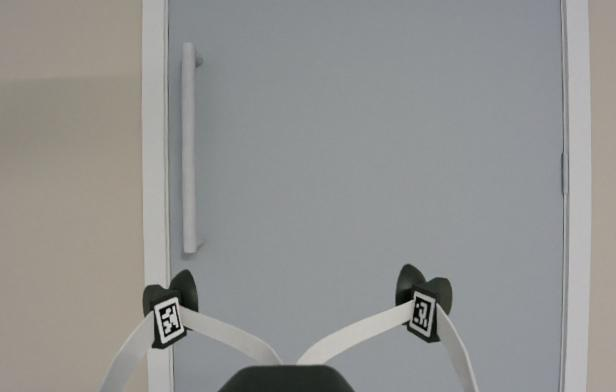

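Scene clock: 361.90 s.
r1.base_odometry: x=-2.827 y=-0.160 heading=+0.774
r1.turned_by_wheels: +0.000
r1.turned_by_imu: +0.000
r1.base_tilt: forward=-1.6 right=+1.3
r1.lidar_m: 1.14 1.28 1.78 2.15 2.27 3.19 1.19 3.55 2.66 2.56 1.68 1.25
r1.base_status: done
r1.joint_positions: lift_m=+0.730 arm_m=+0.000 wrist_yaw_rad=+0.003 wrist_pitch_rad=+0.002 wrist_roll_rad=+0.000 gripper_m=+0.100
r1.joint_status: all done
r1.measured_speeds: all 0
r1.motor_effort: lift_m=+13(21) arm_m=-4(4) wheel_0=+0(12) wheel_1=+1(11) wheel_2=-1(5)
r1.servo_current: wrist_yaw_rad=52(117) wrist_pitch_rad=52(52) wrist_roll_rad=39(59) gripper_m=46(85)
r1.hand_pose: x=+0.4595 y=-0.0867 z=+0.9080 quat_wxyz=(+1.000, +0.000, +0.001, +0.001) (m; r1's base frame)
r1.wrist_depth_mm: - - - - - - - / - - 946 - - - - / - - 931 - - - - / - - - - - - - / - - - - - - - / - 193 194 - 189 - - / - - - 139 - - -
r2.base_odometry: x=-0.922 y=-0.373 heading=-2.878
r2.turned_by_wheels: +0.000
r2.turned_by_imu: +0.000
r2.base_tilt: forward=-0.7 right=+0.1
r2.lidar_m: 0.38 0.39 2.37 2.26 2.34 2.38 2.29 2.40 2.56 2.47 2.58 0.45
r2.base_status: not commanded
r2.joint_positions: lift_m=+0.677 arm_m=+0.000 wrist_yaw_rad=+0.007 wrist_pitch_rad=-0.001 wrist_roll_rad=+1.568 gripper_m=-0.029
r2.joint_status: not commanded
r2.measured_speeds: all 0
r2.motor_effort: lift_m=+16(16) arm_m=-4(4) wheel_0=+7(8) wheel_1=+5(5) wheel_2=+8(8)
r2.servo_current: wrist_yaw_rad=59(72) wrist_pitch_rad=39(46) wrist_roll_rad=46(59) gripper_m=98(104)
r2.hand_pose: x=+0.4599 y=-0.0853 z=+0.8556 quat_wxyz=(+0.708, +0.706, +0.002, +0.003) (m; r2's base frame)
r2.wrist_depth_mm: - - - 181 241 1661 1160 / - - - 178 238 1808 1138 / - - - 176 236 809 - / - 445 439 233 234 820 - / - - 452 174 231 809 - / - - 185 171 180 - - / - - 469 - 226 - -
wait: 1.00 s; at rest by 0.27 s
pictures: r1_head_camera, r1_wrist_camera
Images, in order (width x height): r1_head_camera 420x560, r1_wrist_camera 616x392.

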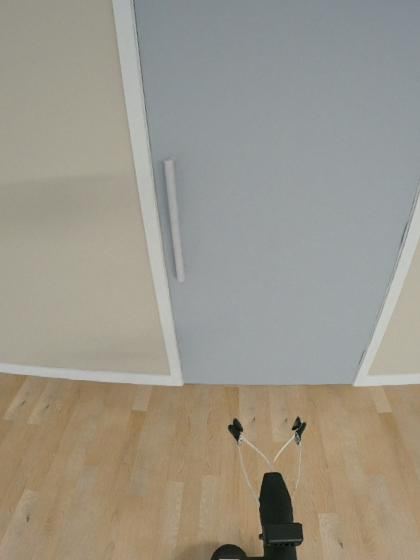

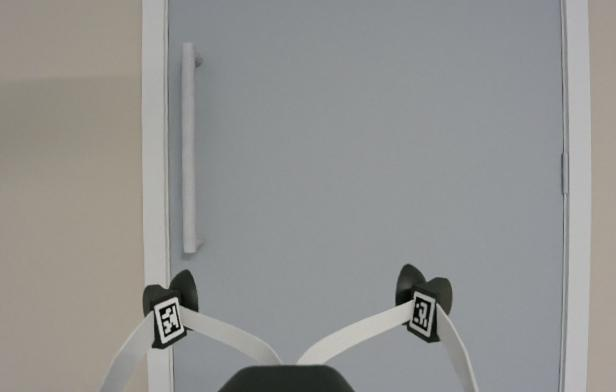

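Call:
move:
  r1: {"base":{"strafe_m":0.22,"translate_m":0.5},"joints":{"lift_m":0.8}}
  blocking: false
  cameras: []

Call:
wait:
  seconds: 5
  cameras: ["r1_wrist_camera"]

Scene clock: 368.27 s.
move: r1 moving
r1.base_odometry: x=-2.814 y=-0.128 heading=+0.774
r1.turned_by_wheels: +0.000
r1.turned_by_imu: +0.000
r1.base_tilt: forward=-1.6 right=+1.3
r1.lidar_m: 1.12 1.25 1.75 2.14 2.22 3.21 1.23 3.57 2.67 2.58 1.64 1.19
r1.base_status: translate_m moving; strafe_m moving
r1.joint_positions: lift_m=+0.767 arm_m=+0.000 wrist_yaw_rad=+0.003 wrist_pitch_rad=+0.002 wrist_roll_rad=+0.000 gripper_m=+0.100
r1.joint_status: lift_m moving
r1.measured_speeds: translate_m=+0.122 strafe_m=+0.052 rotate_rad=+0.007 lift_m=+0.141 arm_m=+0.000 wrist_yaw_rad=+0.000 wrist_pitch_rad=+0.000 wrist_roll_rad=+0.000
r1.motor_effort: lift_m=+25(27) arm_m=-4(4) wheel_0=+4(6) wheel_1=+9(9) wheel_2=-8(8)
r1.servo_current: wrist_yaw_rad=46(59) wrist_pitch_rad=46(46) wrist_roll_rad=65(65) gripper_m=46(46)
r1.hand_pose: x=+0.4595 y=-0.0867 z=+0.9449 quat_wxyz=(+1.000, +0.000, +0.001, +0.001) (m; r1's base frame)
r1.wrist_depth_mm: - - - - - - - / - - - - - - - / - - - - - - - / - - - - - - - / - - - - - - - / - 193 194 - 189 - - / - - - 139 - - -
r2: as last shown
r2.base_tilt: forward=-0.7 right=+0.0
r2.lidar_m: 0.38 0.40 2.36 2.25 2.35 2.39 2.27 2.40 2.54 2.46 2.56 0.42
r2.motor_effort: lift_m=+16(16) arm_m=-4(4) wheel_0=+8(8) wheel_1=+4(5) wheel_2=+8(8)
r2.servo_current: wrist_yaw_rad=59(59) wrist_pitch_rad=33(46) wrist_roll_rad=46(52) gripper_m=98(104)
r2.wrist_depth_mm: - - - 181 242 1661 1160 / - - - 179 238 1808 1160 / - - - 177 236 809 - / - 449 439 234 233 809 - / - - 449 173 232 820 - / - - 184 172 179 - - / - - 469 - 225 - -
pictures: none
No camera images: "cameras" was empty.

Scene clock: 370.97 s.
earlier move: r1 done
r1.base_odometry: x=-2.623 y=+0.347 heading=+0.774
r1.turned_by_wheels: +0.000
r1.turned_by_imu: +0.001
r1.base_tilt: forward=-1.6 right=+1.3
r1.lidar_m: 0.63 0.76 1.09 1.91 2.03 2.89 1.71 1.78 2.89 2.50 1.01 0.74
r1.base_status: done
r1.joint_positions: lift_m=+0.800 arm_m=+0.000 wrist_yaw_rad=+0.002 wrist_pitch_rad=+0.002 wrist_roll_rad=+0.000 gripper_m=+0.100
r1.joint_status: all done
r1.measured_speeds: all 0
r1.motor_effort: lift_m=+24(27) arm_m=-4(4) wheel_0=+2(6) wheel_1=+1(10) wheel_2=+2(10)
r1.servo_current: wrist_yaw_rad=46(65) wrist_pitch_rad=39(52) wrist_roll_rad=46(72) gripper_m=46(52)
r1.hand_pose: x=+0.4595 y=-0.0867 z=+0.9771 quat_wxyz=(+1.000, +0.000, +0.001, +0.001) (m; r1's base frame)
r1.wrist_depth_mm: - - 504 500 492 492 488 / - - 508 500 496 492 480 / - - 504 504 500 488 488 / - - 504 504 492 488 488 / - - 508 504 500 492 492 / - 193 430 508 197 492 488 / - - 512 145 500 496 488
r2.base_odometry: x=-0.922 y=-0.373 heading=-2.878
r2.turned_by_wheels: +0.000
r2.turned_by_imu: +0.000
r2.base_tilt: forward=-0.6 right=+0.0
r2.lidar_m: 0.37 0.37 2.36 2.25 2.33 2.40 2.28 2.41 2.58 2.46 2.58 0.44
r2.base_status: not commanded
r2.joint_positions: lift_m=+0.677 arm_m=+0.000 wrist_yaw_rad=+0.007 wrist_pitch_rad=-0.001 wrist_roll_rad=+1.568 gripper_m=-0.029
r2.joint_status: not commanded
r2.measured_speeds: all 0
r2.motor_effort: lift_m=+16(16) arm_m=-4(4) wheel_0=+7(8) wheel_1=+5(5) wheel_2=+8(8)
r2.servo_current: wrist_yaw_rad=59(65) wrist_pitch_rad=46(46) wrist_roll_rad=39(59) gripper_m=98(104)
r2.hand_pose: x=+0.4599 y=-0.0853 z=+0.8556 quat_wxyz=(+0.708, +0.706, +0.002, +0.003) (m; r2's base frame)
r2.wrist_depth_mm: - - - 181 241 1661 1160 / - - - 179 238 1756 1138 / - - - 177 236 809 - / - 445 442 234 233 820 - / - - 449 173 231 809 - / - - 185 171 180 - - / - - 473 - 226 - -
wait: 2.70 of 5 s (r1 has come to rest)
pictures: r1_wrist_camera
Images, in order (width x height): r1_wrist_camera 616x392.

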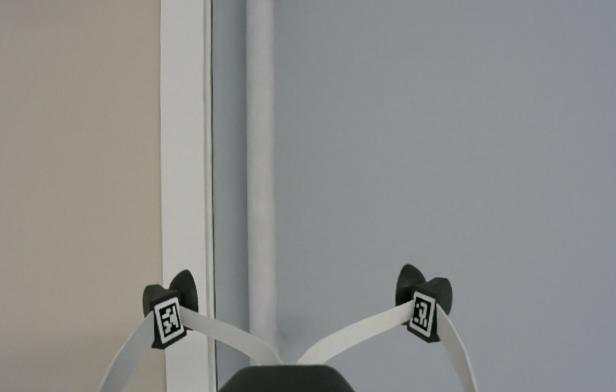

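Call:
move:
  r1: {"base":{"strafe_m":0.038,"translate_m":0.15},"joints":{"gripper_m":0.07},"pace":"slow"}
  blocking: false
  cameras: []

Call:
wait:
  seconds: 5
  cameras: ["r1_wrist_camera"]

Scene clock: 376.67 s.
move: r1 moving
r1.base_odometry: x=-2.616 y=+0.358 heading=+0.774
r1.turned_by_wheels: +0.000
r1.turned_by_imu: +0.000
r1.base_tilt: forward=-1.6 right=+1.3
r1.lidar_m: 0.63 0.75 1.06 1.89 2.01 2.83 1.72 1.82 2.92 2.47 0.98 0.74
r1.base_status: translate_m moving; strafe_m moving
r1.joint_positions: lift_m=+0.800 arm_m=+0.000 wrist_yaw_rad=+0.002 wrist_pitch_rad=+0.002 wrist_roll_rad=+0.000 gripper_m=+0.092
r1.joint_status: gripper_m moving
r1.measured_speeds: translate_m=+0.050 strafe_m=+0.013 rotate_rad=+0.001 lift_m=+0.000 arm_m=+0.000 wrist_yaw_rad=+0.000 wrist_pitch_rad=+0.000 wrist_roll_rad=+0.000
r1.motor_effort: lift_m=+24(24) arm_m=-4(4) wheel_0=+4(5) wheel_1=+5(7) wheel_2=-5(6)
r1.servo_current: wrist_yaw_rad=33(59) wrist_pitch_rad=39(46) wrist_roll_rad=39(65) gripper_m=52(65)
r1.hand_pose: x=+0.4595 y=-0.0867 z=+0.9771 quat_wxyz=(+1.000, +0.000, +0.001, +0.001) (m; r1's base frame)
r1.wrist_depth_mm: - - 496 488 480 477 473 / - - 496 484 484 480 473 / - - 496 488 484 480 473 / - - 496 496 488 480 477 / - - 500 492 488 480 480 / - - 218 492 196 484 484 / - 142 500 144 484 484 480
r2: as last shown
r2.base_tilt: forward=-0.7 right=+0.0
r2.lidar_m: 0.38 0.38 2.38 2.26 2.36 2.39 2.29 2.39 2.58 2.46 2.61 0.43
r2.motor_effort: lift_m=+16(16) arm_m=-4(4) wheel_0=+8(8) wheel_1=+5(5) wheel_2=+8(8)
r2.servo_current: wrist_yaw_rad=65(65) wrist_pitch_rad=46(46) wrist_roll_rad=39(59) gripper_m=91(104)
r2.wrist_depth_mm: - - - 181 242 1661 1138 / - - - 179 237 1756 1160 / - - - 177 236 809 - / - 449 436 233 234 831 - / - - 449 173 231 809 - / - - 185 171 180 - - / - - 473 - 225 - -
pictures: none
No camera images: "cameras" was empty.

Scene clock: 378.97 s.
earlier move: r1 done
r1.base_odometry: x=-2.543 y=+0.479 heading=+0.774
r1.turned_by_wheels: +0.000
r1.turned_by_imu: +0.000
r1.base_tilt: forward=-1.6 right=+1.3
r1.lidar_m: 0.51 0.62 0.86 1.85 1.95 2.78 1.86 3.90 2.95 2.03 0.81 0.61
r1.base_status: done
r1.joint_positions: lift_m=+0.800 arm_m=+0.000 wrist_yaw_rad=+0.002 wrist_pitch_rad=+0.002 wrist_roll_rad=+0.000 gripper_m=+0.070
r1.joint_status: all done
r1.measured_speeds: all 0
r1.motor_effort: lift_m=+24(24) arm_m=-4(4) wheel_0=+3(7) wheel_1=+4(7) wheel_2=-3(6)
r1.servo_current: wrist_yaw_rad=52(65) wrist_pitch_rad=46(52) wrist_roll_rad=52(65) gripper_m=46(72)
r1.hand_pose: x=+0.4595 y=-0.0867 z=+0.9771 quat_wxyz=(+1.000, +0.000, +0.001, +0.001) (m; r1's base frame)
r1.wrist_depth_mm: 368 364 359 276 349 347 345 / 366 364 359 281 349 349 347 / 370 366 362 281 349 349 345 / 370 366 359 291 353 349 343 / 370 368 364 291 353 351 347 / 370 368 211 290 191 351 349 / 373 366 364 143 355 351 351
r2.base_odometry: x=-0.922 y=-0.373 heading=-2.878
r2.turned_by_wheels: +0.000
r2.turned_by_imu: +0.000
r2.base_tilt: forward=-0.7 right=+0.0
r2.lidar_m: 0.38 0.37 2.37 2.26 2.36 2.38 2.30 2.41 2.59 2.48 2.59 0.43
r2.base_status: not commanded
r2.joint_positions: lift_m=+0.677 arm_m=+0.000 wrist_yaw_rad=+0.007 wrist_pitch_rad=-0.001 wrist_roll_rad=+1.568 gripper_m=-0.029
r2.joint_status: not commanded
r2.measured_speeds: all 0
r2.motor_effort: lift_m=+16(16) arm_m=-4(4) wheel_0=+7(8) wheel_1=+4(5) wheel_2=+8(8)
r2.servo_current: wrist_yaw_rad=65(72) wrist_pitch_rad=39(46) wrist_roll_rad=52(59) gripper_m=91(104)
r2.hand_pose: x=+0.4599 y=-0.0853 z=+0.8556 quat_wxyz=(+0.708, +0.706, +0.002, +0.003) (m; r2's base frame)
r2.wrist_depth_mm: - - - 182 242 1661 1160 / - - - 179 238 1756 1160 / - - - 177 236 809 - / - 445 439 233 234 831 - / - - 449 174 230 809 - / - - 184 171 179 - - / - - 469 - 226 - -
wait: 2.30 of 5 s (r1 has come to rest)
pictures: r1_wrist_camera
Images, in order (width x height): r1_wrist_camera 616x392.

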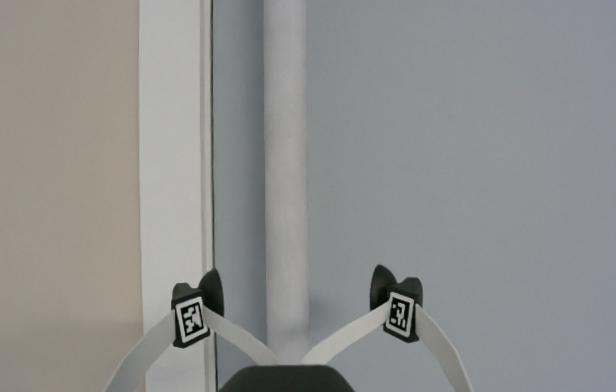

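Call:
move:
  r1: {"base":{"translate_m":0.1,"strafe_m":0.007},"pace":"slow","contact_limits":{"translate_m":0.3}}
  blocking: false
  cameras: []

Call:
wait:
  seconds: 3
  cameras: ["r1_wrist_camera"]

Call:
move:
  r1: {"joints":{"gripper_m":-0.02}}
  blocking: false
  cameras: []

Call:
wait:
  seconds: 2
  cameras: ["r1_wrist_camera"]

Scene clock: 384.83 s.
move: r1 moving
r1.base_odometry: x=-2.534 y=+0.488 heading=+0.775
r1.turned_by_wheels: +0.000
r1.turned_by_imu: +0.000
r1.base_tilt: forward=-1.6 right=+1.3
r1.lidar_m: 0.48 0.55 0.85 1.86 1.95 2.82 1.88 3.90 2.95 1.96 0.79 0.56
r1.base_status: translate_m moving; strafe_m moving
r1.joint_positions: lift_m=+0.800 arm_m=+0.000 wrist_yaw_rad=+0.002 wrist_pitch_rad=+0.002 wrist_roll_rad=+0.000 gripper_m=+0.070
r1.joint_status: not commanded
r1.measured_speeds: translate_m=+0.048 strafe_m=+0.004 rotate_rad=-0.002 lift_m=+0.000 arm_m=+0.000 wrist_yaw_rad=+0.000 wrist_pitch_rad=+0.000 wrist_roll_rad=+0.000
r1.motor_effort: lift_m=+24(24) arm_m=-4(4) wheel_0=+6(8) wheel_1=+4(7) wheel_2=-5(7)
r1.servo_current: wrist_yaw_rad=46(59) wrist_pitch_rad=46(46) wrist_roll_rad=52(78) gripper_m=46(52)
r1.contact_limits: translate_m 0.3
r1.hand_pose: x=+0.4595 y=-0.0867 z=+0.9771 quat_wxyz=(+1.000, +0.000, +0.001, +0.001) (m; r1's base frame)
r1.wrist_depth_mm: 355 353 347 342 340 338 334 / 357 351 351 279 342 334 334 / 359 353 351 278 342 338 336 / 359 355 351 277 345 340 336 / 359 357 349 276 345 338 336 / 362 359 211 277 190 342 338 / 362 173 355 143 345 340 338
r2: as last shown
r2.base_tilt: forward=-0.7 right=+0.1
r2.lidar_m: 0.39 0.40 2.37 2.26 2.35 2.39 2.29 2.39 2.56 2.47 2.59 0.45
r2.motor_effort: lift_m=+16(16) arm_m=-4(4) wheel_0=+8(8) wheel_1=+5(5) wheel_2=+8(8)
r2.servo_current: wrist_yaw_rad=59(59) wrist_pitch_rad=39(46) wrist_roll_rad=46(59) gripper_m=98(98)
r2.wrist_depth_mm: - - - 180 241 1618 1160 / - - - 179 239 1756 1160 / - - - 177 236 820 - / - 445 439 233 233 820 - / - - 452 173 231 809 - / - - 184 171 180 - - / - - 469 - 226 - -
pictures: none
No camera images: "cameras" was empty.

Scene clock: 386.60 s.
earlier move: r1 done
r1.base_odometry: x=-2.476 y=+0.554 heading=+0.775
r1.turned_by_wheels: +0.000
r1.turned_by_imu: +0.000
r1.base_tilt: forward=-1.6 right=+1.3
r1.lidar_m: 0.40 0.49 0.73 1.85 1.95 2.79 1.94 3.92 2.96 1.66 0.68 0.48
r1.base_status: done
r1.joint_positions: lift_m=+0.800 arm_m=+0.000 wrist_yaw_rad=+0.002 wrist_pitch_rad=+0.002 wrist_roll_rad=+0.000 gripper_m=+0.070
r1.joint_status: not commanded
r1.measured_speeds: all 0
r1.motor_effort: lift_m=+24(24) arm_m=-4(4) wheel_0=+3(8) wheel_1=+3(7) wheel_2=-1(7)
r1.servo_current: wrist_yaw_rad=52(65) wrist_pitch_rad=46(52) wrist_roll_rad=39(78) gripper_m=39(52)
r1.contact_limits: translate_m 0.3
r1.hand_pose: x=+0.4595 y=-0.0867 z=+0.9771 quat_wxyz=(+1.000, +0.000, +0.001, +0.001) (m; r1's base frame)
r1.wrist_depth_mm: 265 - 260 180 254 250 249 / 264 - 260 180 255 251 250 / 266 - 262 180 255 252 250 / 268 - 262 180 256 253 250 / 267 - 262 181 257 254 250 / 268 - 193 182 191 255 252 / 270 144 265 143 256 254 252
r2.base_odometry: x=-0.922 y=-0.373 heading=-2.878
r2.turned_by_wheels: +0.000
r2.turned_by_imu: +0.000
r2.base_tilt: forward=-0.7 right=+0.1
r2.lidar_m: 0.37 0.38 2.35 2.24 2.36 2.38 2.31 2.43 2.57 2.46 2.58 0.44
r2.base_status: not commanded
r2.joint_positions: lift_m=+0.677 arm_m=+0.000 wrist_yaw_rad=+0.007 wrist_pitch_rad=-0.001 wrist_roll_rad=+1.568 gripper_m=-0.029
r2.joint_status: not commanded
r2.measured_speeds: all 0
r2.motor_effort: lift_m=+16(16) arm_m=-3(4) wheel_0=+8(8) wheel_1=+4(5) wheel_2=+8(8)
r2.servo_current: wrist_yaw_rad=59(72) wrist_pitch_rad=39(52) wrist_roll_rad=52(65) gripper_m=91(104)
r2.hand_pose: x=+0.4599 y=-0.0853 z=+0.8556 quat_wxyz=(+0.708, +0.706, +0.002, +0.003) (m; r2's base frame)
r2.wrist_depth_mm: - - - 181 241 1618 1182 / - - - 179 238 1808 1160 / - - - 177 236 798 - / - 445 439 233 232 831 - / - - 452 173 230 831 - / - - 185 171 179 - - / - - 469 - 226 - -
wait: 1.77 of 3 s (r1 has come to rest)
pictures: r1_wrist_camera
Images, in order (width x height): r1_wrist_camera 616x392.

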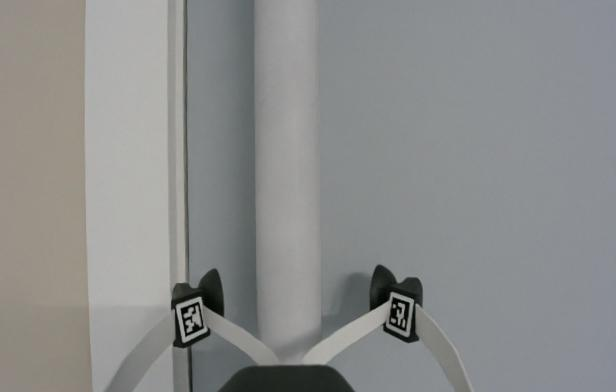

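Scene clock: 387.10 s.
move: r1 moving
r1.base_odometry: x=-2.476 y=+0.554 heading=+0.775
r1.turned_by_wheels: +0.000
r1.turned_by_imu: +0.000
r1.base_tilt: forward=-1.6 right=+1.2
r1.lidar_m: 0.37 0.49 0.71 1.85 1.95 2.82 1.94 3.93 2.97 1.67 0.66 0.47
r1.base_status: not commanded
r1.joint_positions: lift_m=+0.800 arm_m=+0.000 wrist_yaw_rad=+0.002 wrist_pitch_rad=+0.002 wrist_roll_rad=+0.000 gripper_m=+0.051
r1.joint_status: gripper_m moving
r1.measured_speeds: all 0
r1.motor_effort: lift_m=+24(24) arm_m=-4(4) wheel_0=+4(4) wheel_1=+3(4) wheel_2=-1(1)
r1.servo_current: wrist_yaw_rad=85(85) wrist_pitch_rad=39(52) wrist_roll_rad=46(59) gripper_m=104(104)
r1.contact_limits: translate_m 0.3
r1.hand_pose: x=+0.4595 y=-0.0867 z=+0.9771 quat_wxyz=(+1.000, +0.000, +0.001, +0.001) (m; r1's base frame)
r1.wrist_depth_mm: 264 - 260 180 254 251 248 / 264 - 260 180 255 252 249 / 267 - 262 180 255 252 249 / 268 - 263 181 255 254 250 / 268 - 262 181 256 254 251 / 268 - 190 182 191 254 251 / 270 150 264 143 257 255 253
r2: as last shown
r2.lidar_m: 0.40 0.39 2.36 2.25 2.36 2.39 2.28 2.40 2.55 2.46 2.58 0.45
r2.motor_effort: lift_m=+16(16) arm_m=-4(4) wheel_0=+8(8) wheel_1=+4(5) wheel_2=+8(8)
r2.servo_current: wrist_yaw_rad=52(65) wrist_pitch_rad=46(46) wrist_roll_rad=33(59) gripper_m=98(104)
r2.wrist_depth_mm: - - - 181 241 1661 1138 / - - - 179 238 1808 1160 / - - - 177 236 809 - / - 449 439 232 234 842 - / - - 445 173 231 820 - / - - 185 171 180 - - / - - 466 - 227 - -
pictures: none
No camera images: "cameras" was empty.

Scene clock: 388.23 s.
earlier move: r1 done
r1.base_odometry: x=-2.476 y=+0.554 heading=+0.775
r1.turned_by_wheels: +0.000
r1.turned_by_imu: +0.000
r1.base_tilt: forward=-1.6 right=+1.3
r1.lidar_m: 0.38 0.49 0.73 1.84 1.97 2.77 1.97 3.92 2.94 1.66 0.66 0.47
r1.base_status: not commanded
r1.joint_positions: lift_m=+0.800 arm_m=+0.000 wrist_yaw_rad=+0.005 wrist_pitch_rad=+0.002 wrist_roll_rad=+0.000 gripper_m=-0.019
r1.joint_status: all done
r1.measured_speeds: all 0
r1.motor_effort: lift_m=+24(24) arm_m=-4(5) wheel_0=+1(4) wheel_1=+0(4) wheel_2=+11(11)
r1.servo_current: wrist_yaw_rad=65(85) wrist_pitch_rad=39(52) wrist_roll_rad=46(65) gripper_m=85(202)
r1.contact_limits: translate_m 0.3
r1.hand_pose: x=+0.4598 y=-0.0859 z=+0.9771 quat_wxyz=(+1.000, +0.000, +0.001, +0.003) (m; r1's base frame)
r1.wrist_depth_mm: 264 - 251 169 245 243 240 / 265 - 253 171 246 243 240 / 266 - 253 171 245 243 240 / 266 - 254 173 247 244 241 / 268 - 254 173 249 244 242 / 267 - 190 171 186 245 242 / 270 138 255 171 249 244 244
r2.base_odometry: x=-0.922 y=-0.373 heading=-2.878
r2.turned_by_wheels: +0.000
r2.turned_by_imu: +0.000
r2.base_tilt: forward=-0.7 right=+0.0
r2.lidar_m: 0.38 0.39 2.37 2.23 2.36 2.38 2.29 2.41 2.59 2.44 2.57 0.41
r2.base_status: not commanded
r2.joint_positions: lift_m=+0.677 arm_m=+0.000 wrist_yaw_rad=+0.007 wrist_pitch_rad=-0.001 wrist_roll_rad=+1.568 gripper_m=-0.029
r2.joint_status: not commanded
r2.measured_speeds: all 0
r2.motor_effort: lift_m=+16(16) arm_m=-3(4) wheel_0=+7(8) wheel_1=+4(5) wheel_2=+8(8)
r2.servo_current: wrist_yaw_rad=52(65) wrist_pitch_rad=39(52) wrist_roll_rad=46(65) gripper_m=91(104)
r2.hand_pose: x=+0.4599 y=-0.0853 z=+0.8556 quat_wxyz=(+0.708, +0.706, +0.002, +0.003) (m; r2's base frame)
r2.wrist_depth_mm: - - - 181 241 1661 1160 / - - - 180 238 1708 1160 / - - - 176 236 809 - / - 445 439 233 234 809 - / - - 452 174 230 820 - / - - 185 171 179 - - / - - 473 - 226 - -
wait: 1.13 of 2 s (r1 has come to rest)
pictures: r1_wrist_camera
Images, in order (width x height): r1_wrist_camera 616x392.

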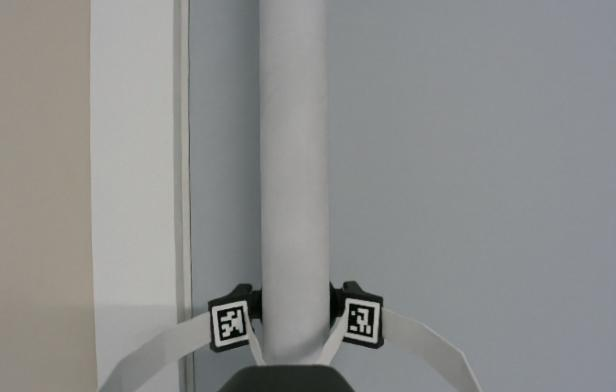

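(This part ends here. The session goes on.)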